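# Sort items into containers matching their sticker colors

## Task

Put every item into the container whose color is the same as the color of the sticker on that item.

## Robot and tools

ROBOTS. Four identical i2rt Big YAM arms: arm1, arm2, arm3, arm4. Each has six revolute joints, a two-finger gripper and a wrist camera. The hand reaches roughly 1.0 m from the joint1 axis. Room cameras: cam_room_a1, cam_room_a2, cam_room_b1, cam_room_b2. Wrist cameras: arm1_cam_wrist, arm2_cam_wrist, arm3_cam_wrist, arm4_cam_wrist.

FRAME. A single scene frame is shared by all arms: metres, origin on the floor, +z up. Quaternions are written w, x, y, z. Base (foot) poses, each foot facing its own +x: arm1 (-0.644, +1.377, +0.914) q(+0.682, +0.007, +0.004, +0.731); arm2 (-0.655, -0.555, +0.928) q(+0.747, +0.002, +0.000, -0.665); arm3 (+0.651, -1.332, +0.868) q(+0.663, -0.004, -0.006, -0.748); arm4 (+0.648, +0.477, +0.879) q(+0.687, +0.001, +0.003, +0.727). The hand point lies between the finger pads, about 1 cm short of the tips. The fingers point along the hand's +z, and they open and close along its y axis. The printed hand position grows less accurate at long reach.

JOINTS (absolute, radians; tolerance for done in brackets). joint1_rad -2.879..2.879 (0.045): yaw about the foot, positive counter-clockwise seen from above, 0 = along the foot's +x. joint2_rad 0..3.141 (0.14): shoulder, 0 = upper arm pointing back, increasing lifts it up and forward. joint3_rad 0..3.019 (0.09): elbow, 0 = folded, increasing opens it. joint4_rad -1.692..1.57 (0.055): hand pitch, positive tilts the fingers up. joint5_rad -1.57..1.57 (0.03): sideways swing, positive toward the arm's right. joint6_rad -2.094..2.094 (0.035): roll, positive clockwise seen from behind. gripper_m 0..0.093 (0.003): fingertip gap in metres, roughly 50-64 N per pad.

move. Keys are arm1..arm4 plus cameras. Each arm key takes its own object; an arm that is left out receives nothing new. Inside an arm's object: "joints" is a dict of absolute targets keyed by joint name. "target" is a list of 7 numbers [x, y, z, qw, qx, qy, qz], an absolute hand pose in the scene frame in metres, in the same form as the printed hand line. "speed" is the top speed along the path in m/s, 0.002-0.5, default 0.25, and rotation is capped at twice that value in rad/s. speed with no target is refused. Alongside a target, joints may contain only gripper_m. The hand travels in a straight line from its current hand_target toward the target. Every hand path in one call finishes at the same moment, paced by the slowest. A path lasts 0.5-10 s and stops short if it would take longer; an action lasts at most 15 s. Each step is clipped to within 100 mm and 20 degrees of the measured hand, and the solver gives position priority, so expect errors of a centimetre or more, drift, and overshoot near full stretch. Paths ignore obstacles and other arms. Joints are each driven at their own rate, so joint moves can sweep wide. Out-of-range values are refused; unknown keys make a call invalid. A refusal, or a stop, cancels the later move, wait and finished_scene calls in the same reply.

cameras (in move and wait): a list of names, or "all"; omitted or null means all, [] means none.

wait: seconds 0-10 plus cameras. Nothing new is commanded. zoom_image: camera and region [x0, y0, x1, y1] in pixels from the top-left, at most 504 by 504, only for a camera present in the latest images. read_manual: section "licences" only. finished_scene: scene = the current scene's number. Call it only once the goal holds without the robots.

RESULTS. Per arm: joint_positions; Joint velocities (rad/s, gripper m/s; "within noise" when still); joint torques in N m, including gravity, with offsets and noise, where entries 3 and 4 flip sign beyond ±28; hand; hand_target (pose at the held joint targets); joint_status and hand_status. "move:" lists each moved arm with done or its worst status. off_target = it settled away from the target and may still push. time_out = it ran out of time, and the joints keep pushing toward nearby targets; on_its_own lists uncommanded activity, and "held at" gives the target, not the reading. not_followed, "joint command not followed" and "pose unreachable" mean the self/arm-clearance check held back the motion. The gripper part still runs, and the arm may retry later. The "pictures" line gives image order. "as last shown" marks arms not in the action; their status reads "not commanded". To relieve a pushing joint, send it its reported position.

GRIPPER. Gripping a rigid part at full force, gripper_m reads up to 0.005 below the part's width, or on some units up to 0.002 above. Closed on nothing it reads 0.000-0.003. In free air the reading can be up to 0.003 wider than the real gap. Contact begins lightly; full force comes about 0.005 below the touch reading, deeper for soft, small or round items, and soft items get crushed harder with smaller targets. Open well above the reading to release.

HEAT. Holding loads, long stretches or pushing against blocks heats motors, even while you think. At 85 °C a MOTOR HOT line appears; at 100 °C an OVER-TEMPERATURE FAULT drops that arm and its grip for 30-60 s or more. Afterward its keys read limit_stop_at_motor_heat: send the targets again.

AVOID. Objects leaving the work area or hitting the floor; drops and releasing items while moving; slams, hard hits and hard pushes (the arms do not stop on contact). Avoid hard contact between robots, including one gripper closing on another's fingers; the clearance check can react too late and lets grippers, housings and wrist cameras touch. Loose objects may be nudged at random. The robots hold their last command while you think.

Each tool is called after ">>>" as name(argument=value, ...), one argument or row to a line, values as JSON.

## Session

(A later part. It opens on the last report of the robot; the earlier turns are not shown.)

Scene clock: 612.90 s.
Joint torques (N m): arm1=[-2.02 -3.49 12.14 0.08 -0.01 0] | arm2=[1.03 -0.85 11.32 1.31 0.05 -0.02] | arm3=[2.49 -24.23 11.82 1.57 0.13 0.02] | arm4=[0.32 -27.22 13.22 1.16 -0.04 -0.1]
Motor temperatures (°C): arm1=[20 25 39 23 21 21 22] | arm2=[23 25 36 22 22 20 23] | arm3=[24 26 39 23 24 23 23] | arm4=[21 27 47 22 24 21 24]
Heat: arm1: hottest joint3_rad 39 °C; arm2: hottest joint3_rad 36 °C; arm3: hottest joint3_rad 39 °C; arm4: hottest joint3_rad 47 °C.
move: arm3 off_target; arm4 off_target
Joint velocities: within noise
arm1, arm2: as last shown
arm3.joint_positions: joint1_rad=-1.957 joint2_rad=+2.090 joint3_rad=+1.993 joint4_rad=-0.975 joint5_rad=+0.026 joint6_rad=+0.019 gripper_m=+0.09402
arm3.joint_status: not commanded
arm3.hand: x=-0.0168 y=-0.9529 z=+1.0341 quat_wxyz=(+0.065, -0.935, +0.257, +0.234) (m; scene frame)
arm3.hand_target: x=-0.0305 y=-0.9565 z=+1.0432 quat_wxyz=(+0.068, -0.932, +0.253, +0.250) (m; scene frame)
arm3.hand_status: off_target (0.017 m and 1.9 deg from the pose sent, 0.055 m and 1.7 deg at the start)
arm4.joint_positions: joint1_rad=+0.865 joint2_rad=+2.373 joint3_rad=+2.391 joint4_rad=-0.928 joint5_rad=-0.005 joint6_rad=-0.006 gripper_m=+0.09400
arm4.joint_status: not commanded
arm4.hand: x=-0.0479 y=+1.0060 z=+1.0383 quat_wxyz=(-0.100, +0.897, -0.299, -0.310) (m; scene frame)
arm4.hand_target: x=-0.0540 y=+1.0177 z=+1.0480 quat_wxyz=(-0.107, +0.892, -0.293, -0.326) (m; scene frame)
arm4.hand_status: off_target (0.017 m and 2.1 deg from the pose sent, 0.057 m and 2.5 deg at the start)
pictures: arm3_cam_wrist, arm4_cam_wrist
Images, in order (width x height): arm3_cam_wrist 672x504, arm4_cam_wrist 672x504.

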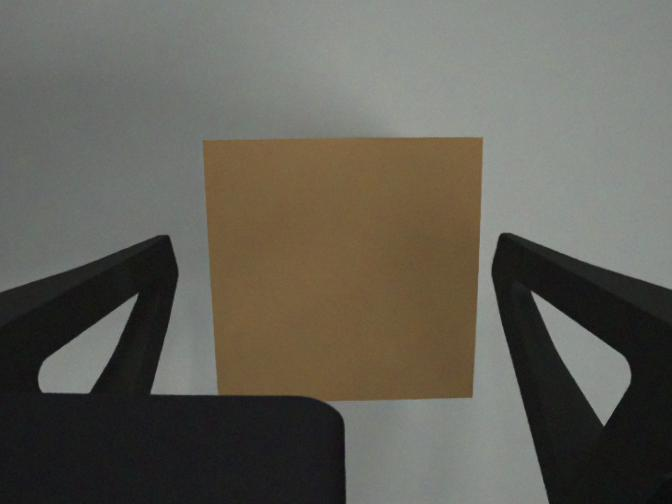

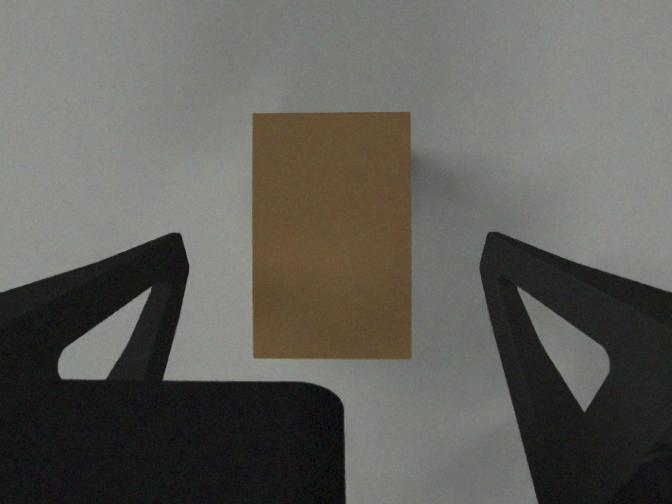

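>>> move(
  arm3={"joints": {"gripper_m": 0.062}},
  arm4={"target": [-0.055, 1.0185, 1.039, 0.1068, -0.8927, 0.2935, 0.3249], "speed": 0.05},
  cameras=["arm3_cam_wrist", "arm4_cam_wrist"],
)

Scene clock: 621.33 s.
Joint torques (N m): arm1=[-1.55 -2.84 12.11 0.17 0 -0.01] | arm2=[1.14 -0.73 11.3 1.28 0.05 -0.02] | arm3=[2.43 -24.53 11.85 1.51 0.13 0.02] | arm4=[0.5 -27.11 11.96 1.66 -0.06 -0.09]
Motor temperatures (°C): arm1=[20 25 39 23 21 21 22] | arm2=[23 25 36 22 22 20 23] | arm3=[24 26 39 23 24 23 23] | arm4=[21 27 50 22 24 21 24]
Heat: arm1: hottest joint3_rad 39 °C; arm2: hottest joint3_rad 36 °C; arm3: hottest joint3_rad 39 °C; arm4: hottest joint3_rad 50 °C.
move: arm3 done; arm4 off_target
Joint velocities: within noise
arm1: as last shown
arm2.joint_positions: joint1_rad=+0.924 joint2_rad=+0.621 joint3_rad=+0.875 joint4_rad=-1.277 joint5_rad=+0.004 joint6_rad=+0.012 gripper_m=+0.07794
arm2.joint_status: not commanded
arm2.hand: x=-0.4394 y=-0.6842 z=+1.2204 quat_wxyz=(-0.261, -0.259, -0.927, +0.069) (m; scene frame)
arm2.hand_target: x=-0.4401 y=-0.6830 z=+1.2164 quat_wxyz=(-0.250, -0.253, -0.932, +0.068) (m; scene frame)
arm2.hand_status: not commanded
arm3.joint_positions: joint1_rad=-1.957 joint2_rad=+2.090 joint3_rad=+1.993 joint4_rad=-0.975 joint5_rad=+0.026 joint6_rad=+0.019 gripper_m=+0.06206
arm3.joint_status: all done
arm3.hand: x=-0.0168 y=-0.9529 z=+1.0341 quat_wxyz=(+0.065, -0.935, +0.257, +0.234) (m; scene frame)
arm3.hand_target: x=-0.0305 y=-0.9565 z=+1.0432 quat_wxyz=(+0.068, -0.932, +0.253, +0.250) (m; scene frame)
arm3.hand_status: not commanded
arm4.joint_positions: joint1_rad=+0.865 joint2_rad=+2.373 joint3_rad=+2.391 joint4_rad=-0.920 joint5_rad=-0.006 joint6_rad=-0.006 gripper_m=+0.09400
arm4.joint_status: not commanded
arm4.hand: x=-0.0493 y=+1.0070 z=+1.0395 quat_wxyz=(-0.101, +0.896, -0.298, -0.313) (m; scene frame)
arm4.hand_target: x=-0.0544 y=+1.0179 z=+1.0390 quat_wxyz=(-0.107, +0.893, -0.293, -0.325) (m; scene frame)
arm4.hand_status: off_target (0.013 m and 1.6 deg from the pose sent, 0.014 m and 2.1 deg at the start)
pictures: arm3_cam_wrist, arm4_cam_wrist
Images, in order (width x height): arm3_cam_wrist 672x504, arm4_cam_wrist 672x504.

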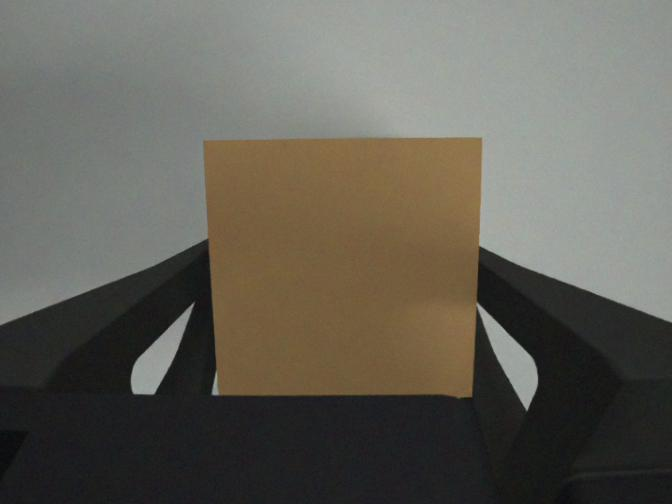

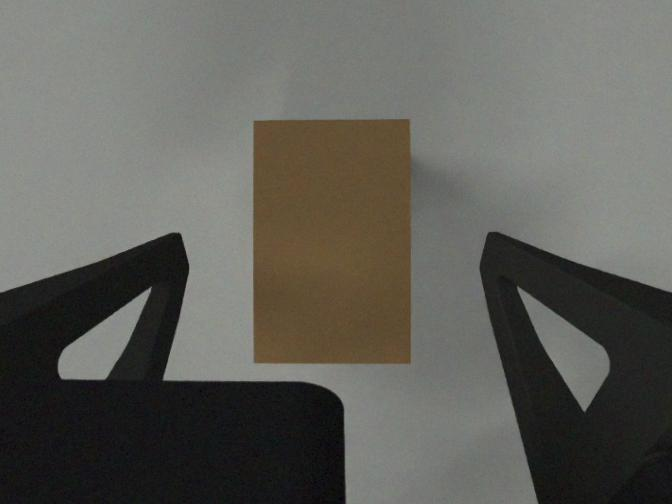

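>>> move(
  arm3={"joints": {"gripper_m": 0.046}},
  arm4={"joints": {"joint3_rad": 2.368, "joint4_rad": -0.92}},
  cameras=["arm3_cam_wrist"],
)

Scene clock: 625.47 s.
Joint torques (N m): arm1=[-2.32 -3.72 12.04 0.05 0 -0.01] | arm2=[1.08 -0.79 11.32 1.29 0.06 -0.03] | arm3=[2.49 -24.41 11.82 1.51 0.1 0.01] | arm4=[-0.09 -27.4 9.48 0.95 -0.02 -0.07]
Motor temperatures (°C): arm1=[20 25 39 23 21 21 22] | arm2=[23 25 36 22 22 20 23] | arm3=[24 26 39 23 24 23 23] | arm4=[21 28 50 22 24 21 24]
Heat: arm1: hottest joint3_rad 39 °C; arm2: hottest joint3_rad 36 °C; arm3: hottest joint3_rad 39 °C; arm4: hottest joint3_rad 50 °C.
move: arm3 off_target; arm4 done
Joint velocities: within noise
arm1, arm2: as last shown
arm3.joint_positions: joint1_rad=-1.957 joint2_rad=+2.090 joint3_rad=+1.993 joint4_rad=-0.975 joint5_rad=+0.026 joint6_rad=+0.019 gripper_m=+0.05290
arm3.joint_status: gripper_m off_target (ended at +0.05294, target +0.04600)
arm3.hand: x=-0.0167 y=-0.9527 z=+1.0341 quat_wxyz=(+0.066, -0.935, +0.257, +0.234) (m; scene frame)
arm3.hand_target: x=-0.0305 y=-0.9565 z=+1.0432 quat_wxyz=(+0.068, -0.932, +0.253, +0.250) (m; scene frame)
arm3.hand_status: not commanded
arm4.joint_positions: joint1_rad=+0.865 joint2_rad=+2.373 joint3_rad=+2.365 joint4_rad=-0.920 joint5_rad=-0.006 joint6_rad=-0.007 gripper_m=+0.09400
arm4.joint_status: all done
arm4.hand: x=-0.0452 y=+1.0038 z=+1.0253 quat_wxyz=(-0.097, +0.900, -0.300, -0.301) (m; scene frame)
arm4.hand_target: x=-0.0425 y=+1.0085 z=+1.0045 quat_wxyz=(-0.095, +0.905, -0.297, -0.290) (m; scene frame)
arm4.hand_status: not commanded
pictures: arm3_cam_wrist
Images, in order (width x height): arm3_cam_wrist 672x504.

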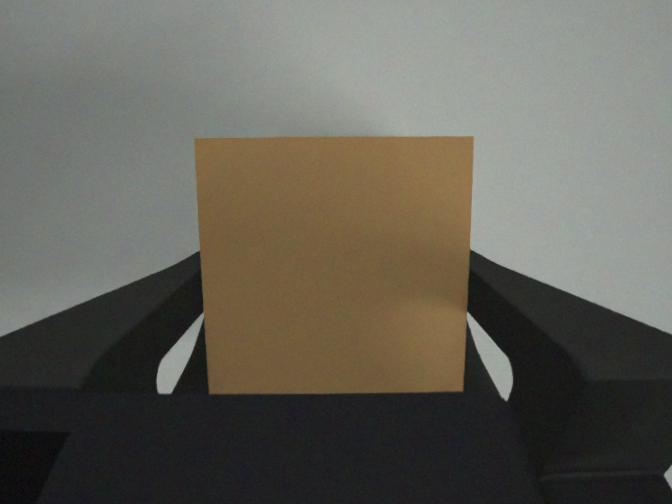

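>>> move(
  arm4={"joints": {"joint3_rad": 2.39, "joint4_rad": -0.92}},
  cameras=["arm4_cam_wrist"],
)

Scene clock: 628.37 s.
Joint torques (N m): arm1=[-1.85 -3.19 12.11 0.14 -0.01 -0.02] | arm2=[1.08 -0.67 11.34 1.31 0.05 -0.03] | arm3=[2.49 -24.47 11.81 1.5 0.09 0.02] | arm4=[0.85 -27.11 11.02 0.99 -0.01 -0.1]
Motor temperatures (°C): arm1=[20 25 39 23 21 21 22] | arm2=[23 25 36 22 22 20 23] | arm3=[24 26 39 23 24 23 23] | arm4=[21 28 49 22 24 21 24]
Heat: arm1: hottest joint3_rad 39 °C; arm2: hottest joint3_rad 36 °C; arm3: hottest joint3_rad 39 °C; arm4: hottest joint3_rad 49 °C.
move: arm4 done
Joint velocities: within noise
arm1, arm2, arm3: as last shown
arm4.joint_positions: joint1_rad=+0.865 joint2_rad=+2.373 joint3_rad=+2.365 joint4_rad=-0.920 joint5_rad=-0.006 joint6_rad=-0.007 gripper_m=+0.09400
arm4.joint_status: all done
arm4.hand: x=-0.0452 y=+1.0038 z=+1.0253 quat_wxyz=(-0.097, +0.900, -0.300, -0.301) (m; scene frame)
arm4.hand_target: x=-0.0461 y=+1.0114 z=+1.0162 quat_wxyz=(-0.098, +0.901, -0.296, -0.300) (m; scene frame)
arm4.hand_status: not commanded
pictures: arm4_cam_wrist
Images, in order (width x height): arm4_cam_wrist 672x504.

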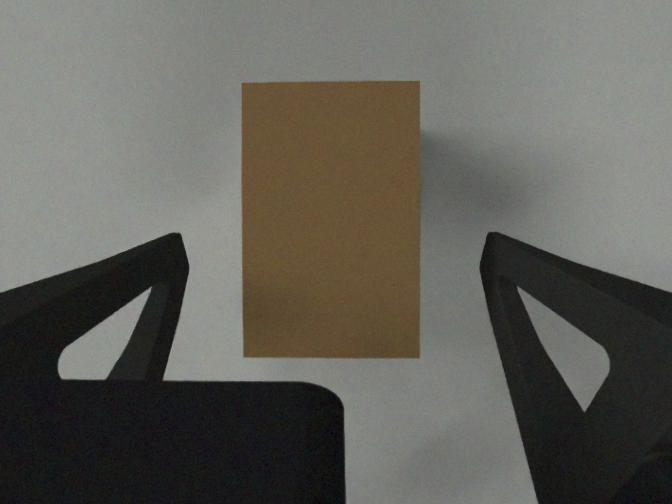

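>>> move(
  arm4={"joints": {"joint3_rad": 2.412, "joint4_rad": -0.925}},
  cameras=[],
)

>>> move(
  arm4={"joints": {"gripper_m": 0.05}},
  cameras=["arm4_cam_wrist"],
)

Scene clock: 631.67 s.
Joint torques (N m): arm1=[-1.9 -3.49 12.12 0.1 0.01 0.02] | arm2=[1.14 -0.73 11.28 1.32 0.04 -0.04] | arm3=[2.37 -24.47 11.85 1.51 0.1 0.02] | arm4=[0.15 -27.16 12.68 0.84 -0.02 -0.08]
Motor temperatures (°C): arm1=[20 25 39 23 21 21 22] | arm2=[23 25 36 22 22 20 23] | arm3=[24 26 39 23 24 23 23] | arm4=[21 28 49 22 24 21 24]
Heat: arm1: hottest joint3_rad 39 °C; arm2: hottest joint3_rad 36 °C; arm3: hottest joint3_rad 39 °C; arm4: hottest joint3_rad 49 °C.
move: arm4 done
Joint velocities: within noise
arm1.joint_positions: joint1_rad=-2.222 joint2_rad=+1.111 joint3_rad=+1.077 joint4_rad=-1.539 joint5_rad=+0.001 joint6_rad=+0.065 gripper_m=+0.06796
arm1.joint_status: not commanded
arm1.hand: x=-0.3934 y=+1.2135 z=+1.1509 quat_wxyz=(+0.009, -0.318, -0.948, +0.001) (m; scene frame)
arm1.hand_target: x=-0.3904 y=+1.2106 z=+1.1554 quat_wxyz=(+0.008, -0.317, -0.948, +0.001) (m; scene frame)
arm1.hand_status: not commanded
arm2, arm3: as last shown
arm4.joint_positions: joint1_rad=+0.865 joint2_rad=+2.373 joint3_rad=+2.365 joint4_rad=-0.920 joint5_rad=-0.006 joint6_rad=-0.007 gripper_m=+0.09400
arm4.joint_status: all done
arm4.hand: x=-0.0452 y=+1.0038 z=+1.0253 quat_wxyz=(-0.097, +0.900, -0.300, -0.301) (m; scene frame)
arm4.hand_target: x=-0.0487 y=+1.0134 z=+1.0271 quat_wxyz=(-0.101, +0.899, -0.295, -0.308) (m; scene frame)
arm4.hand_status: not commanded
pictures: none
No camera images: "cameras" was empty.

Scene clock: 632.23 s.
Joint torques (N m): arm1=[-1.9 -3.43 12.12 0.35 0 0] | arm2=[0.97 -0.73 11.32 1.24 0.06 -0.03] | arm3=[2.37 -24.53 11.84 1.54 0.1 0.02] | arm4=[0.56 -27.22 12.71 0.81 -0.06 -0.07]
Motor temperatures (°C): arm1=[20 25 39 23 21 21 22] | arm2=[23 25 36 22 22 20 23] | arm3=[24 26 39 23 24 23 23] | arm4=[21 28 49 22 24 21 24]
Heat: arm1: hottest joint3_rad 39 °C; arm2: hottest joint3_rad 36 °C; arm3: hottest joint3_rad 39 °C; arm4: hottest joint3_rad 49 °C.
move: arm4 done
Joint velocities: within noise
arm1, arm2, arm3: as last shown
arm4.joint_positions: joint1_rad=+0.865 joint2_rad=+2.373 joint3_rad=+2.365 joint4_rad=-0.920 joint5_rad=-0.006 joint6_rad=-0.007 gripper_m=+0.05011
arm4.joint_status: all done
arm4.hand: x=-0.0453 y=+1.0037 z=+1.0253 quat_wxyz=(-0.097, +0.900, -0.299, -0.301) (m; scene frame)
arm4.hand_target: x=-0.0487 y=+1.0134 z=+1.0271 quat_wxyz=(-0.101, +0.899, -0.296, -0.308) (m; scene frame)
arm4.hand_status: not commanded
pictures: arm4_cam_wrist
Images, in order (width x height): arm4_cam_wrist 672x504.

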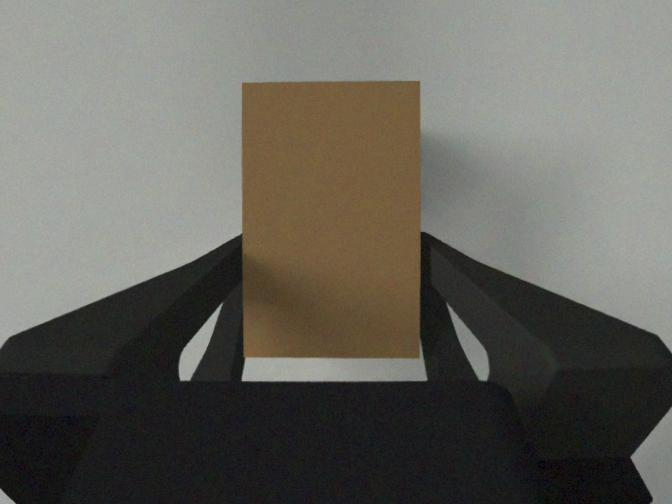

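>>> move(
  arm3={"target": [-0.025, -0.956, 1.15, 0.0679, -0.9321, 0.2533, 0.2498], "speed": 0.1},
  arm4={"joints": {"gripper_m": 0.036}},
  cameras=["arm3_cam_wrist", "arm4_cam_wrist"],
)

Scene clock: 636.67 s.
Joint torques (N m): arm1=[-2.14 -3.08 12.01 0.24 -0.02 0.02] | arm2=[0.97 -0.73 11.28 1.32 0.05 -0.03] | arm3=[2.37 -24.82 14.3 0.69 0.04 -0.01] | arm4=[0.21 -27.16 12.53 0.75 -0.02 -0.04]
Motor temperatures (°C): arm1=[20 25 39 23 21 21 22] | arm2=[23 25 36 22 22 20 23] | arm3=[24 26 39 23 24 23 24] | arm4=[21 29 48 22 24 21 25]
Heat: arm1: hottest joint3_rad 39 °C; arm2: hottest joint3_rad 36 °C; arm3: hottest joint3_rad 39 °C; arm4: hottest joint3_rad 48 °C.
move: arm3 off_target; arm4 off_target
Joint velocities: within noise
arm1, arm2: as last shown
arm3.joint_positions: joint1_rad=-1.957 joint2_rad=+2.090 joint3_rad=+2.242 joint4_rad=-1.234 joint5_rad=+0.026 joint6_rad=+0.019 gripper_m=+0.05291
arm3.joint_status: not commanded
arm3.hand: x=-0.0128 y=-0.9537 z=+1.1280 quat_wxyz=(+0.065, -0.937, +0.257, +0.230) (m; scene frame)
arm3.hand_target: x=-0.0239 y=-0.9568 z=+1.1501 quat_wxyz=(+0.068, -0.932, +0.253, +0.251) (m; scene frame)
arm3.hand_status: off_target (0.025 m and 2.4 deg from the pose sent, 0.116 m and 1.9 deg at the start)
arm4.joint_positions: joint1_rad=+0.865 joint2_rad=+2.373 joint3_rad=+2.365 joint4_rad=-0.920 joint5_rad=-0.006 joint6_rad=-0.008 gripper_m=+0.04421
arm4.joint_status: gripper_m off_target (ended at +0.04424, target +0.03600)
arm4.hand: x=-0.0453 y=+1.0037 z=+1.0253 quat_wxyz=(-0.097, +0.900, -0.299, -0.301) (m; scene frame)
arm4.hand_target: x=-0.0487 y=+1.0135 z=+1.0271 quat_wxyz=(-0.101, +0.899, -0.295, -0.308) (m; scene frame)
arm4.hand_status: not commanded
pictures: arm3_cam_wrist, arm4_cam_wrist
Images, in order (width x height): arm3_cam_wrist 672x504, arm4_cam_wrist 672x504.

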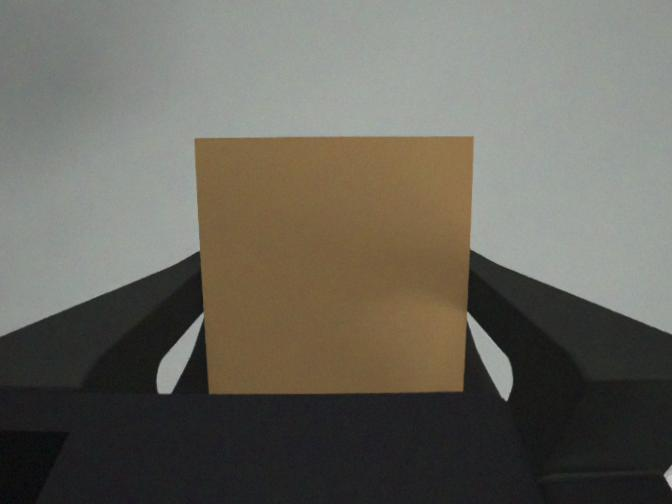

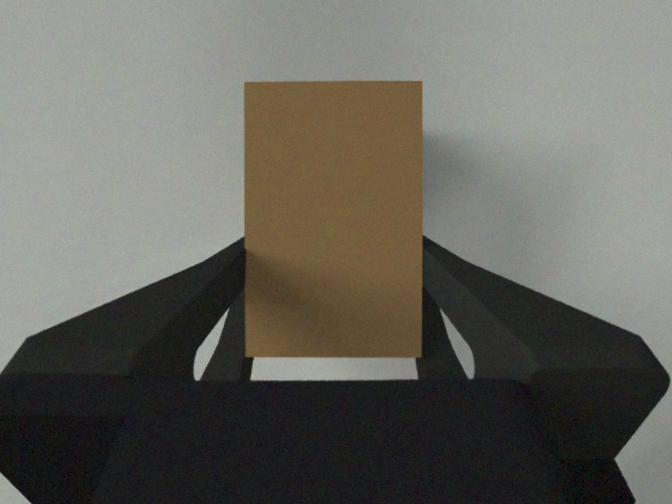

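>>> move(
  arm3={"target": [0.18, -1.07, 1.17, 0.0679, -0.9321, 0.2533, 0.2498], "speed": 0.15},
  arm4={"target": [-0.025, 0.994, 1.14, 0.1068, -0.8927, 0.2935, 0.3249], "speed": 0.1},
  cameras=["arm3_cam_wrist", "arm4_cam_wrist"],
)

Scene clock: 645.20 s.
Joint torques (N m): arm1=[-2.14 -3.14 12.31 0.24 -0.02 0] | arm2=[1.03 -0.79 11.29 1.29 0.06 -0.03] | arm3=[2.43 -14.39 9.31 1.59 0.13 0.02] | arm4=[0.56 -30.8 13.01 0.46 0.03 -0.08]
Motor temperatures (°C): arm1=[20 25 39 23 21 21 22] | arm2=[23 25 36 22 22 20 23] | arm3=[24 27 38 23 24 23 24] | arm4=[21 29 48 22 24 21 25]
Heat: arm1: hottest joint3_rad 39 °C; arm2: hottest joint3_rad 36 °C; arm3: hottest joint3_rad 38 °C; arm4: hottest joint3_rad 48 °C.
move: arm3 done; arm4 off_target
Joint velocities: within noise
arm1, arm2: as last shown
arm3.joint_positions: joint1_rad=-1.956 joint2_rad=+1.419 joint3_rad=+1.427 joint4_rad=-1.064 joint5_rad=+0.028 joint6_rad=+0.022 gripper_m=+0.05291
arm3.joint_status: not commanded
arm3.hand: x=+0.1853 y=-1.0639 z=+1.1675 quat_wxyz=(+0.068, -0.933, +0.257, +0.242) (m; scene frame)
arm3.hand_target: x=+0.1802 y=-1.0700 z=+1.1701 quat_wxyz=(+0.068, -0.932, +0.253, +0.250) (m; scene frame)
arm3.hand_status: done (0.008 m and 1.0 deg from the pose sent, 0.229 m and 2.5 deg at the start)
arm4.joint_positions: joint1_rad=+0.865 joint2_rad=+2.275 joint3_rad=+2.365 joint4_rad=-1.034 joint5_rad=-0.006 joint6_rad=-0.008 gripper_m=+0.04421
arm4.joint_status: not commanded
arm4.hand: x=-0.0234 y=+0.9876 z=+1.0904 quat_wxyz=(-0.095, +0.903, -0.300, -0.294) (m; scene frame)
arm4.hand_target: x=-0.0233 y=+0.9925 z=+1.1396 quat_wxyz=(-0.107, +0.893, -0.293, -0.325) (m; scene frame)
arm4.hand_status: off_target (0.050 m and 4.0 deg from the pose sent, 0.117 m and 3.1 deg at the start)
pictures: arm3_cam_wrist, arm4_cam_wrist
Images, in order (width x height): arm3_cam_wrist 672x504, arm4_cam_wrist 672x504.

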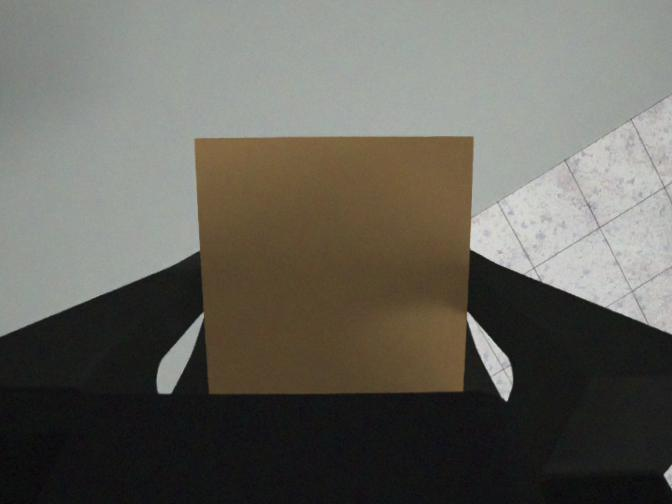

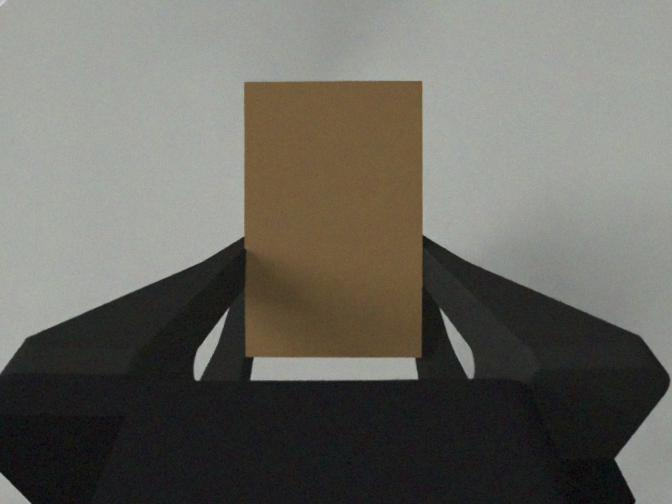

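>>> move(
  arm3={"target": [0.39, -1.182, 1.175, 0.0679, -0.9321, 0.2533, 0.2498], "speed": 0.15},
  arm4={"target": [0.18, 0.82, 1.17, 0.1068, -0.8927, 0.2935, 0.3249], "speed": 0.15},
  cameras=["arm3_cam_wrist", "arm4_cam_wrist"],
)

Scene clock: 652.50 s.
Joint torques (N m): arm1=[-2.02 -3.08 12.14 0.2 0.04 -0.05] | arm2=[1.08 -0.73 11.32 1.31 0.05 -0.03] | arm3=[2.32 -3.08 9.31 0.84 0.13 0] | arm4=[1.49 -16.21 9.59 1.63 0.26 0.16]
Motor temperatures (°C): arm1=[20 25 39 23 21 21 22] | arm2=[23 24 36 22 22 20 23] | arm3=[24 26 37 23 24 23 24] | arm4=[21 30 48 22 24 21 25]
Heat: arm1: hottest joint3_rad 39 °C; arm2: hottest joint3_rad 36 °C; arm3: hottest joint3_rad 37 °C; arm4: hottest joint3_rad 48 °C.
move: arm3 done; arm4 off_target
Joint velocities: within noise
arm1, arm2: as last shown
arm3.joint_positions: joint1_rad=-1.956 joint2_rad=+0.777 joint3_rad=+0.985 joint4_rad=-1.237 joint5_rad=+0.028 joint6_rad=+0.022 gripper_m=+0.05291
arm3.joint_status: not commanded
arm3.hand: x=+0.3907 y=-1.1775 z=+1.1780 quat_wxyz=(+0.071, -0.930, +0.257, +0.254) (m; scene frame)
arm3.hand_target: x=+0.3900 y=-1.1819 z=+1.1751 quat_wxyz=(+0.068, -0.932, +0.253, +0.250) (m; scene frame)
arm3.hand_status: done (0.005 m and 0.8 deg from the pose sent, 0.236 m and 1.0 deg at the start)
arm4.joint_positions: joint1_rad=+0.881 joint2_rad=+1.456 joint3_rad=+1.349 joint4_rad=-0.797 joint5_rad=+0.007 joint6_rad=-0.007 gripper_m=+0.04421
arm4.joint_status: not commanded
arm4.hand: x=+0.1844 y=+0.8215 z=+1.1602 quat_wxyz=(-0.104, +0.898, -0.293, -0.311) (m; scene frame)
arm4.hand_target: x=+0.1802 y=+0.8200 z=+1.1700 quat_wxyz=(-0.107, +0.893, -0.294, -0.325) (m; scene frame)
arm4.hand_status: off_target (0.011 m and 1.8 deg from the pose sent, 0.275 m and 4.0 deg at the start)
pictures: arm3_cam_wrist, arm4_cam_wrist
Images, in order (width x height): arm3_cam_wrist 672x504, arm4_cam_wrist 672x504.

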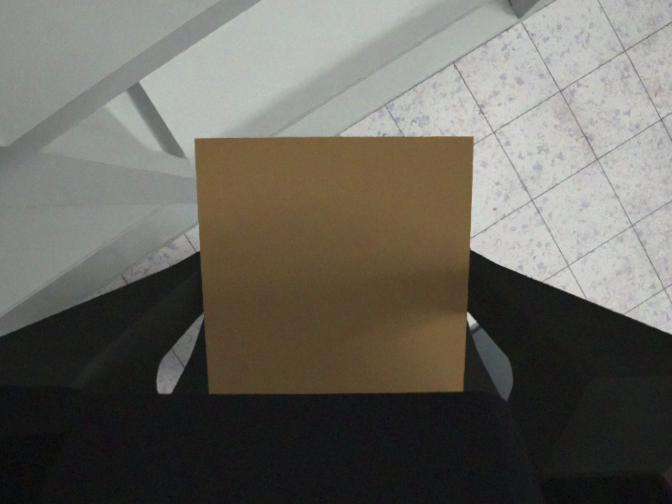

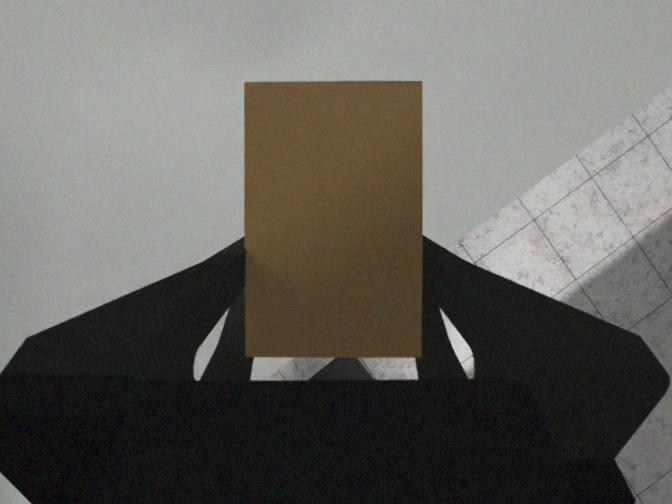

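>>> move(
  arm3={"joints": {"joint1_rad": -1.0, "joint2_rad": 0.631, "joint3_rad": 0.8745, "joint4_rad": -1.33, "joint5_rad": 0.0, "joint6_rad": 0.0}},
  arm4={"target": [0.395, 0.65, 1.175, 0.1068, -0.8927, 0.2935, 0.3249], "speed": 0.15},
  cameras=[],
)

>>> move(
  arm3={"joints": {"joint1_rad": 0.0}},
  arm4={"joints": {"joint1_rad": 0.45, "joint2_rad": 0.631, "joint3_rad": 0.8745, "joint4_rad": -1.18, "joint5_rad": 0.0, "joint6_rad": 0.0}},
  cameras=["arm3_cam_wrist", "arm4_cam_wrist"],
)

Scene clock: 660.67 s.
Joint torques (N m): arm1=[-2.26 -2.9 12.07 0.14 0 -0.04] | arm2=[1.03 -0.79 11.28 1.28 0.04 -0.03] | arm3=[1.96 -0.38 9.84 0.88 0.01 -0.12] | arm4=[1.61 -1.85 9.48 0.64 0.2 0.18]
Motor temperatures (°C): arm1=[20 24 39 23 21 21 22] | arm2=[23 24 36 22 22 20 23] | arm3=[24 26 36 23 24 23 24] | arm4=[21 29 47 22 24 21 26]
Heat: arm1: hottest joint3_rad 39 °C; arm2: hottest joint3_rad 36 °C; arm3: hottest joint3_rad 36 °C; arm4: hottest joint3_rad 47 °C.
move: arm3 done; arm4 done
Joint velocities: within noise
arm1: as last shown
arm2.joint_positions: joint1_rad=+0.924 joint2_rad=+0.621 joint3_rad=+0.875 joint4_rad=-1.277 joint5_rad=+0.004 joint6_rad=+0.012 gripper_m=+0.07794
arm2.joint_status: not commanded
arm2.hand: x=-0.4394 y=-0.6842 z=+1.2204 quat_wxyz=(-0.261, -0.259, -0.927, +0.069) (m; scene frame)
arm2.hand_target: x=-0.4401 y=-0.6830 z=+1.2164 quat_wxyz=(-0.250, -0.253, -0.932, +0.068) (m; scene frame)
arm2.hand_status: not commanded
arm3.joint_positions: joint1_rad=-1.010 joint2_rad=+0.628 joint3_rad=+0.870 joint4_rad=-1.329 joint5_rad=+0.000 joint6_rad=+0.007 gripper_m=+0.05291
arm3.joint_status: all done
arm3.hand: x=+0.4327 y=-1.4298 z=+1.1504 quat_wxyz=(-0.060, -0.948, -0.207, +0.234) (m; scene frame)
arm3.hand_target: x=+0.4333 y=-1.4323 z=+1.1519 quat_wxyz=(-0.060, -0.946, -0.215, +0.235) (m; scene frame)
arm3.hand_status: not commanded
arm4.joint_positions: joint1_rad=+0.942 joint2_rad=+0.686 joint3_rad=+0.845 joint4_rad=-1.025 joint5_rad=+0.046 joint6_rad=+0.037 gripper_m=+0.04421
arm4.joint_status: not commanded
arm4.hand: x=+0.3948 y=+0.6523 z=+1.1757 quat_wxyz=(-0.110, +0.892, -0.290, -0.328) (m; scene frame)
arm4.hand_target: x=+0.3950 y=+0.6501 z=+1.1750 quat_wxyz=(-0.107, +0.893, -0.293, -0.325) (m; scene frame)
arm4.hand_status: done (0.002 m and 0.7 deg from the pose sent, 0.272 m and 1.8 deg at the start)
pictures: none
No camera images: "cameras" was empty.

Scene clock: 662.17 s.
Joint torques (N m): arm1=[-1.79 -3.31 12.07 0.03 -0.01 -0.03] | arm2=[1.03 -0.73 11.26 1.26 0.05 -0.03] | arm3=[2.02 -0.32 9.83 0.91 0.05 -0.11] | arm4=[0.73 -1.49 11.22 0.54 0.05 -0.08]
Motor temperatures (°C): arm1=[20 24 39 23 21 21 22] | arm2=[23 24 36 22 22 20 23] | arm3=[24 26 36 23 24 23 24] | arm4=[21 29 47 22 24 21 26]
Heat: arm1: hottest joint3_rad 39 °C; arm2: hottest joint3_rad 36 °C; arm3: hottest joint3_rad 36 °C; arm4: hottest joint3_rad 47 °C.
move: arm3 done; arm4 done
Joint velocities: within noise
arm1, arm2: as last shown
arm3.joint_positions: joint1_rad=-0.010 joint2_rad=+0.628 joint3_rad=+0.870 joint4_rad=-1.329 joint5_rad=-0.001 joint6_rad=+0.006 gripper_m=+0.05291
arm3.joint_status: all done
arm3.hand: x=+0.6188 y=-1.5662 z=+1.1525 quat_wxyz=(-0.164, -0.731, -0.636, +0.183) (m; scene frame)
arm3.hand_target: x=+0.6211 y=-1.5671 z=+1.1539 quat_wxyz=(-0.164, -0.726, -0.642, +0.183) (m; scene frame)
arm3.hand_status: not commanded
arm4.joint_positions: joint1_rad=+0.453 joint2_rad=+0.635 joint3_rad=+0.845 joint4_rad=-1.169 joint5_rad=+0.001 joint6_rad=+0.013 gripper_m=+0.04422
arm4.joint_status: all done
arm4.hand: x=+0.5172 y=+0.7162 z=+1.1668 quat_wxyz=(-0.148, +0.819, -0.489, -0.261) (m; scene frame)
arm4.hand_target: x=+0.5175 y=+0.7170 z=+1.1818 quat_wxyz=(-0.156, +0.818, -0.483, -0.270) (m; scene frame)
arm4.hand_status: not commanded
pictures: arm3_cam_wrist, arm4_cam_wrist
Images, in order (width x height): arm3_cam_wrist 672x504, arm4_cam_wrist 672x504.

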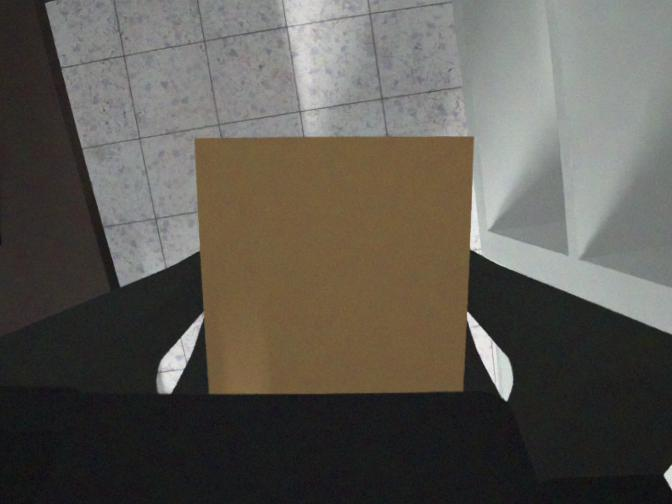

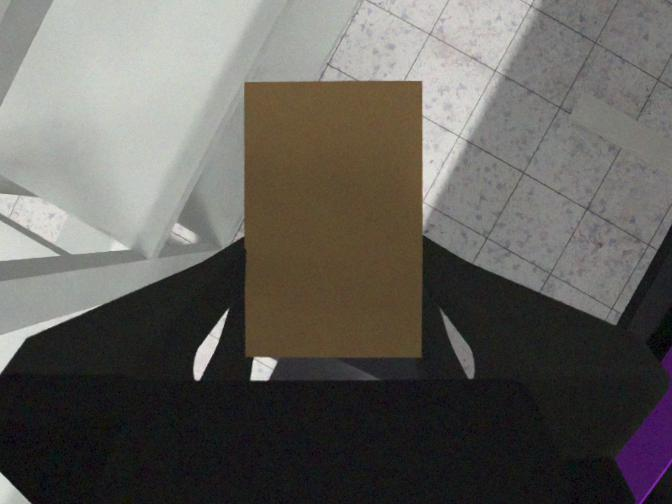

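>>> move(
  arm3={"joints": {"joint1_rad": 0.988}},
  arm4={"joints": {"joint1_rad": -0.4}},
  cameras=[],
)

>>> move(
  arm3={"target": [0.93, -1.565, 1.12, 0.438, 0.1683, 0.8243, -0.3166], "speed": 0.12},
  arm4={"joints": {"joint1_rad": -1.131}},
  cameras=["arm3_cam_wrist", "arm4_cam_wrist"],
)

Scene clock: 669.30 s.
Joint torques (N m): arm1=[-2.43 -3.25 12.14 0.14 -0.01 -0.04] | arm2=[1.03 -0.79 11.29 1.26 0.04 -0.03] | arm3=[1.85 -0.32 9.81 0.9 0.06 -0.11] | arm4=[0.97 -1.08 11.29 0.58 0.04 -0.09]
Motor temperatures (°C): arm1=[20 24 39 23 21 21 22] | arm2=[23 24 37 22 22 20 23] | arm3=[24 26 36 23 24 23 24] | arm4=[21 28 46 22 24 21 26]
Heat: arm1: hottest joint3_rad 39 °C; arm2: hottest joint3_rad 37 °C; arm3: hottest joint3_rad 36 °C; arm4: hottest joint3_rad 46 °C.
move: arm3 done; arm4 done
Joint velocities: within noise
arm1, arm2: as last shown
arm3.joint_positions: joint1_rad=+0.978 joint2_rad=+0.628 joint3_rad=+0.870 joint4_rad=-1.329 joint5_rad=-0.001 joint6_rad=+0.006 gripper_m=+0.05291
arm3.joint_status: all done
arm3.hand: x=+0.8323 y=-1.4855 z=+1.1516 quat_wxyz=(-0.228, -0.340, -0.908, +0.089) (m; scene frame)
arm3.hand_target: x=+0.8343 y=-1.4841 z=+1.1530 quat_wxyz=(-0.228, -0.333, -0.911, +0.089) (m; scene frame)
arm3.hand_status: not commanded
arm4.joint_positions: joint1_rad=-0.398 joint2_rad=+0.635 joint3_rad=+0.845 joint4_rad=-1.169 joint5_rad=+0.001 joint6_rad=+0.012 gripper_m=+0.04423
arm4.joint_status: all done
arm4.hand: x=+0.7408 y=+0.7345 z=+1.1656 quat_wxyz=(-0.242, +0.545, -0.783, -0.175) (m; scene frame)
arm4.hand_target: x=+0.7415 y=+0.7349 z=+1.1807 quat_wxyz=(-0.252, +0.547, -0.778, -0.180) (m; scene frame)
arm4.hand_status: not commanded
pictures: none
No camera images: "cameras" was empty.

Scene clock: 673.00 s.
Joint torques (N m): arm1=[-2.08 -3.49 12.14 0.14 0.02 -0.05] | arm2=[1.08 -0.85 11.3 1.29 0.05 -0.03] | arm3=[2.14 -1.85 9.88 2.7 0.11 -0.08] | arm4=[0.09 -1.14 11.17 0.57 0.1 -0.04]
Motor temperatures (°C): arm1=[20 24 39 23 21 21 22] | arm2=[23 24 37 22 22 20 23] | arm3=[24 26 36 23 24 23 24] | arm4=[21 28 46 22 24 21 26]
Heat: arm1: hottest joint3_rad 39 °C; arm2: hottest joint3_rad 37 °C; arm3: hottest joint3_rad 36 °C; arm4: hottest joint3_rad 46 °C.
move: arm3 done; arm4 done
Joint velocities: within noise
arm1.joint_positions: joint1_rad=-2.222 joint2_rad=+1.111 joint3_rad=+1.077 joint4_rad=-1.539 joint5_rad=+0.001 joint6_rad=+0.065 gripper_m=+0.06796
arm1.joint_status: not commanded
arm1.hand: x=-0.3934 y=+1.2135 z=+1.1509 quat_wxyz=(+0.009, -0.318, -0.948, +0.001) (m; scene frame)
arm1.hand_target: x=-0.3904 y=+1.2106 z=+1.1554 quat_wxyz=(+0.008, -0.317, -0.948, +0.001) (m; scene frame)
arm1.hand_status: not commanded
arm2: as last shown
arm3.joint_positions: joint1_rad=+1.068 joint2_rad=+0.675 joint3_rad=+0.506 joint4_rad=-0.295 joint5_rad=+0.189 joint6_rad=-0.317 gripper_m=+0.05291
arm3.joint_status: not commanded
arm3.hand: x=+0.9256 y=-1.5664 z=+1.1182 quat_wxyz=(-0.432, -0.176, -0.827, +0.314) (m; scene frame)
arm3.hand_target: x=+0.9299 y=-1.5649 z=+1.1199 quat_wxyz=(-0.438, -0.168, -0.824, +0.316) (m; scene frame)
arm3.hand_status: done (0.005 m and 1.2 deg from the pose sent, 0.130 m and 42.0 deg at the start)
arm4.joint_positions: joint1_rad=-1.128 joint2_rad=+0.635 joint3_rad=+0.845 joint4_rad=-1.169 joint5_rad=+0.000 joint6_rad=+0.012 gripper_m=+0.04424
arm4.joint_status: all done
arm4.hand: x=+0.8883 y=+0.6081 z=+1.1654 quat_wxyz=(-0.288, +0.230, -0.926, -0.075) (m; scene frame)
arm4.hand_target: x=+0.8893 y=+0.6077 z=+1.1804 quat_wxyz=(-0.300, +0.234, -0.922, -0.075) (m; scene frame)
arm4.hand_status: not commanded
pictures: arm3_cam_wrist, arm4_cam_wrist
Images, in order (width x height): arm3_cam_wrist 672x504, arm4_cam_wrist 672x504.

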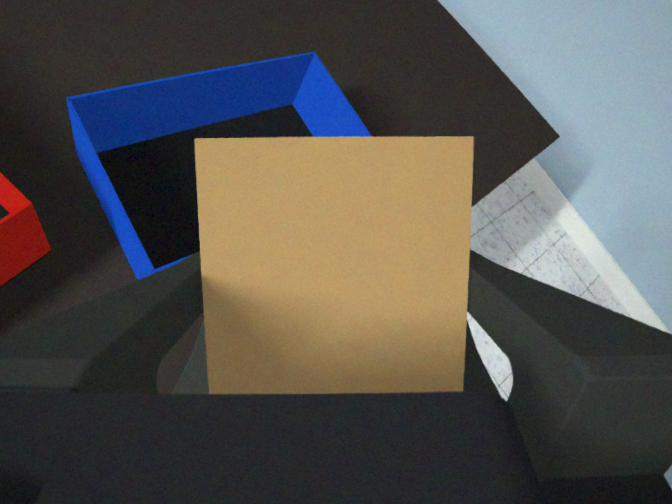

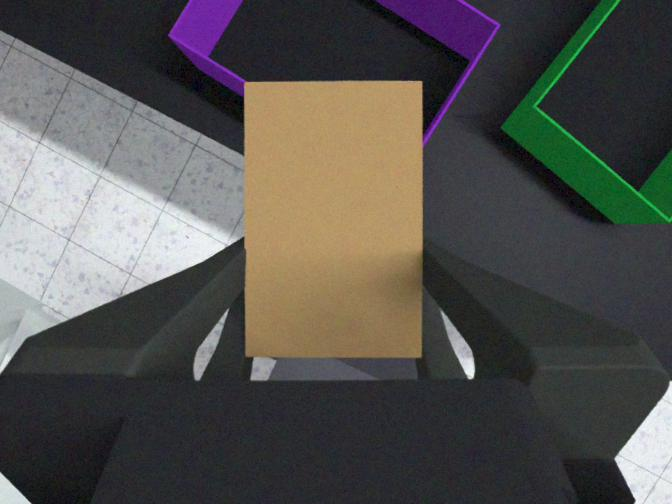

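>>> move(
  arm3={"target": [1.12, -1.727, 1.06, 0.2295, 0.3340, 0.9103, -0.0842], "speed": 0.15},
  arm4={"target": [1.122, 0.725, 1.03, 0.3081, -0.2262, 0.9209, 0.0757], "speed": 0.15},
  cameras=["arm3_cam_wrist", "arm4_cam_wrist"],
)

Scene clock: 716.93 s.
Joint torques (N m): arm1=[-1.85 -3.6 12.11 0.1 0.01 0.01] | arm2=[1.08 -0.67 11.32 1.29 0.05 -0.04] | arm3=[0.09 -17.2 13.9 0.59 -0.08 0.05] | arm4=[0.32 -12.34 12.03 1.63 0.08 -0.05]
Motor temperatures (°C): arm1=[20 24 39 23 21 21 22] | arm2=[23 24 37 22 22 20 23] | arm3=[24 25 35 23 24 23 25] | arm4=[21 24 45 22 24 21 26]
Heat: arm1: hottest joint3_rad 39 °C; arm2: hottest joint3_rad 37 °C; arm3: hottest joint3_rad 35 °C; arm4: hottest joint3_rad 45 °C.
move: arm3 off_target; arm4 off_target
Joint velocities: within noise
arm1, arm2: as last shown
arm3.joint_positions: joint1_rad=+1.000 joint2_rad=+1.671 joint3_rad=+1.367 joint4_rad=-0.827 joint5_rad=-0.007 joint6_rad=-0.006 gripper_m=+0.05291
arm3.joint_status: not commanded
arm3.hand: x=+1.1108 y=-1.7089 z=+1.0365 quat_wxyz=(-0.209, -0.326, -0.919, +0.077) (m; scene frame)
arm3.hand_target: x=+1.1189 y=-1.7260 z=+1.0602 quat_wxyz=(-0.230, -0.334, -0.910, +0.084) (m; scene frame)
arm3.hand_status: off_target (0.031 m and 2.8 deg from the pose sent, 0.259 m and 40.9 deg at the start)
arm4.joint_positions: joint1_rad=-1.137 joint2_rad=+1.426 joint3_rad=+0.937 joint4_rad=-0.493 joint5_rad=+0.000 joint6_rad=+0.011 gripper_m=+0.04424
arm4.joint_status: not commanded
arm4.hand: x=+1.0971 y=+0.7166 z=+1.0071 quat_wxyz=(-0.278, +0.227, -0.930, -0.071) (m; scene frame)
arm4.hand_target: x=+1.1202 y=+0.7240 z=+1.0307 quat_wxyz=(-0.308, +0.226, -0.921, -0.075) (m; scene frame)
arm4.hand_status: off_target (0.035 m and 3.6 deg from the pose sent, 0.294 m and 2.4 deg at the start)
pictures: arm3_cam_wrist, arm4_cam_wrist
Images, in order (width x height): arm3_cam_wrist 672x504, arm4_cam_wrist 672x504.

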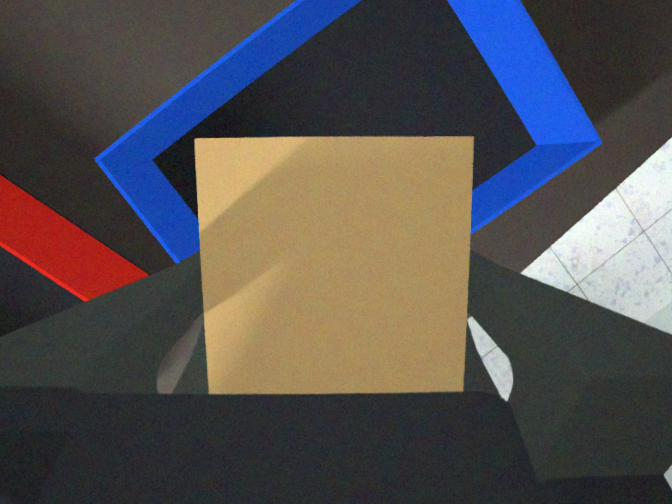

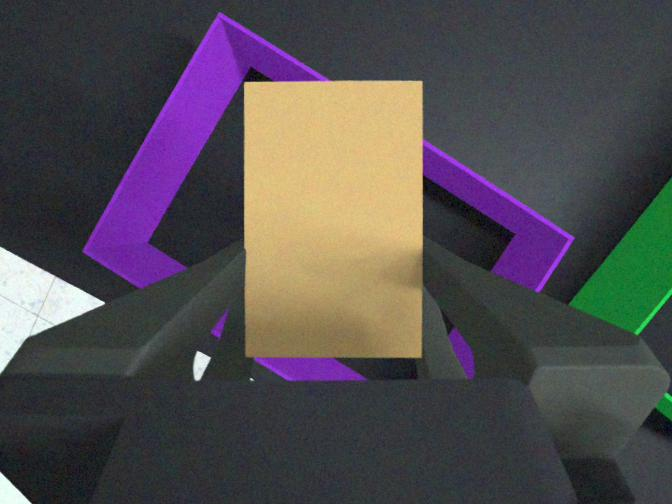

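>>> move(
  arm3={"target": [1.153, -1.758, 0.905, 0.2509, 0.3320, 0.9046, -0.0921], "speed": 0.1},
  arm4={"target": [1.142, 0.733, 0.905, 0.3321, -0.2241, 0.9125, 0.0816], "speed": 0.1},
  cameras=["arm3_cam_wrist", "arm4_cam_wrist"],
)

Scene clock: 739.60 s.
Joint torques (N m): arm1=[-2.14 -3.49 12.25 0.23 0.02 0.01] | arm2=[0.97 -0.79 11.3 1.29 0.05 -0.03] | arm3=[0.03 -19.84 7.94 1.73 -0.07 0.03] | arm4=[0.32 -14.27 6.79 1.69 -0.02 -0.08]
Motor temperatures (°C): arm1=[20 24 40 23 21 21 22] | arm2=[23 24 37 22 22 20 23] | arm3=[24 25 35 23 24 23 25] | arm4=[21 24 47 22 24 21 26]
Heat: arm1: hottest joint3_rad 40 °C; arm2: hottest joint3_rad 37 °C; arm3: hottest joint3_rad 35 °C; arm4: hottest joint3_rad 47 °C.
move: arm3 done; arm4 done
Joint velocities: within noise
arm1, arm2: as last shown
arm3.joint_positions: joint1_rad=+1.000 joint2_rad=+1.929 joint3_rad=+1.333 joint4_rad=-0.452 joint5_rad=-0.007 joint6_rad=-0.005 gripper_m=+0.05291
arm3.joint_status: not commanded
arm3.hand: x=+1.1577 y=-1.7493 z=+0.9077 quat_wxyz=(-0.247, -0.323, -0.909, +0.091) (m; scene frame)
arm3.hand_target: x=+1.1529 y=-1.7577 z=+0.9049 quat_wxyz=(-0.251, -0.332, -0.905, +0.092) (m; scene frame)
arm3.hand_status: done (0.010 m and 1.3 deg from the pose sent, 0.147 m and 5.4 deg at the start)
arm4.joint_positions: joint1_rad=-1.142 joint2_rad=+1.685 joint3_rad=+0.872 joint4_rad=-0.062 joint5_rad=+0.000 joint6_rad=+0.011 gripper_m=+0.04424
arm4.joint_status: not commanded
arm4.hand: x=+1.1370 y=+0.7349 z=+0.9086 quat_wxyz=(-0.328, +0.221, -0.915, -0.083) (m; scene frame)
arm4.hand_target: x=+1.1419 y=+0.7330 z=+0.9051 quat_wxyz=(-0.332, +0.224, -0.913, -0.081) (m; scene frame)
arm4.hand_status: done (0.007 m and 0.6 deg from the pose sent, 0.113 m and 6.6 deg at the start)
pictures: arm3_cam_wrist, arm4_cam_wrist
Images, in order (width x height): arm3_cam_wrist 672x504, arm4_cam_wrist 672x504.

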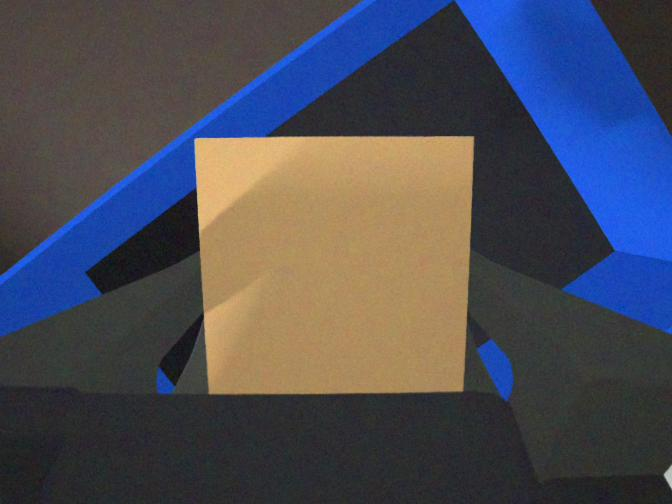

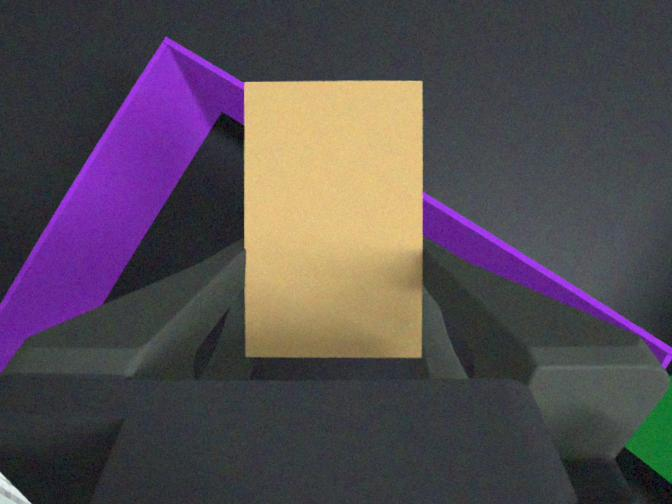

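>>> move(
  arm3={"target": [1.142, -1.752, 0.838, 0.2509, 0.3320, 0.9046, -0.0921], "speed": 0.08},
  arm4={"target": [1.121, 0.725, 0.83, 0.3321, -0.2241, 0.9125, 0.0816], "speed": 0.08},
  cameras=["arm3_cam_wrist", "arm4_cam_wrist"],
)

Scene clock: 747.00 s.
Joint torques (N m): arm1=[-1.49 -3.49 12.1 0.25 0 -0.01] | arm2=[1.14 -0.73 11.32 1.29 0.04 -0.02] | arm3=[-0.03 -19.55 7.08 1.76 -0.07 -0.01] | arm4=[0.62 -14.39 5.22 1.76 0.11 -0.04]
Motor temperatures (°C): arm1=[20 24 40 23 21 21 22] | arm2=[23 24 37 22 22 20 23] | arm3=[24 25 34 23 24 23 25] | arm4=[21 24 46 22 24 21 27]
Heat: arm1: hottest joint3_rad 40 °C; arm2: hottest joint3_rad 37 °C; arm3: hottest joint3_rad 34 °C; arm4: hottest joint3_rad 46 °C.
move: arm3 off_target; arm4 done
Joint velocities: within noise
arm1, arm2: as last shown
arm3.joint_positions: joint1_rad=+0.997 joint2_rad=+2.009 joint3_rad=+1.251 joint4_rad=-0.286 joint5_rad=-0.009 joint6_rad=-0.005 gripper_m=+0.05291
arm3.joint_status: not commanded
arm3.hand: x=+1.1475 y=-1.7439 z=+0.8435 quat_wxyz=(-0.249, -0.323, -0.908, +0.091) (m; scene frame)
arm3.hand_target: x=+1.1419 y=-1.7517 z=+0.8381 quat_wxyz=(-0.251, -0.332, -0.905, +0.092) (m; scene frame)
arm3.hand_status: off_target (0.011 m and 1.1 deg from the pose sent, 0.072 m and 1.3 deg at the start)
arm4.joint_positions: joint1_rad=-1.142 joint2_rad=+1.832 joint3_rad=+0.779 joint4_rad=+0.180 joint5_rad=+0.000 joint6_rad=+0.011 gripper_m=+0.04424
arm4.joint_status: not commanded
arm4.hand: x=+1.1185 y=+0.7251 z=+0.8343 quat_wxyz=(-0.328, +0.221, -0.914, -0.083) (m; scene frame)
arm4.hand_target: x=+1.1209 y=+0.7250 z=+0.8300 quat_wxyz=(-0.332, +0.224, -0.913, -0.082) (m; scene frame)
arm4.hand_status: done (0.005 m and 0.6 deg from the pose sent, 0.081 m and 0.7 deg at the start)
pictures: arm3_cam_wrist, arm4_cam_wrist
Images, in order (width x height): arm3_cam_wrist 672x504, arm4_cam_wrist 672x504.

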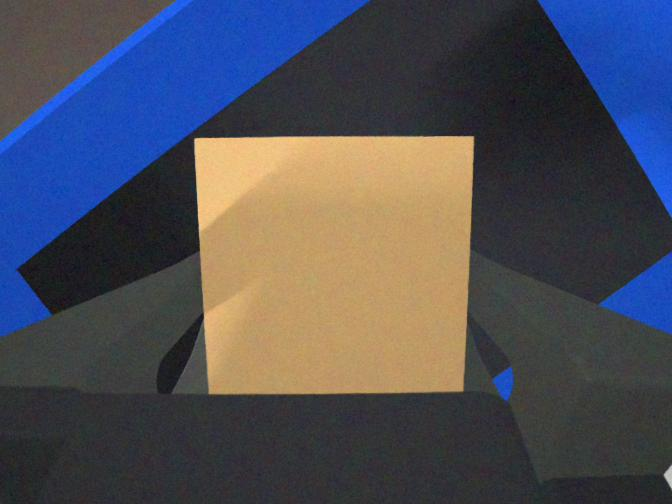

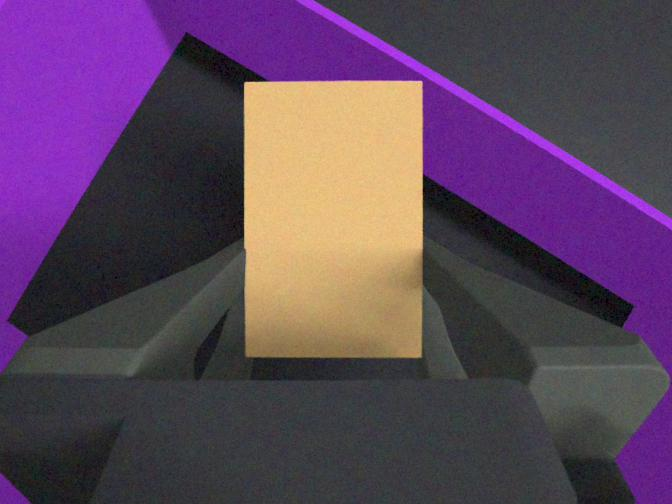

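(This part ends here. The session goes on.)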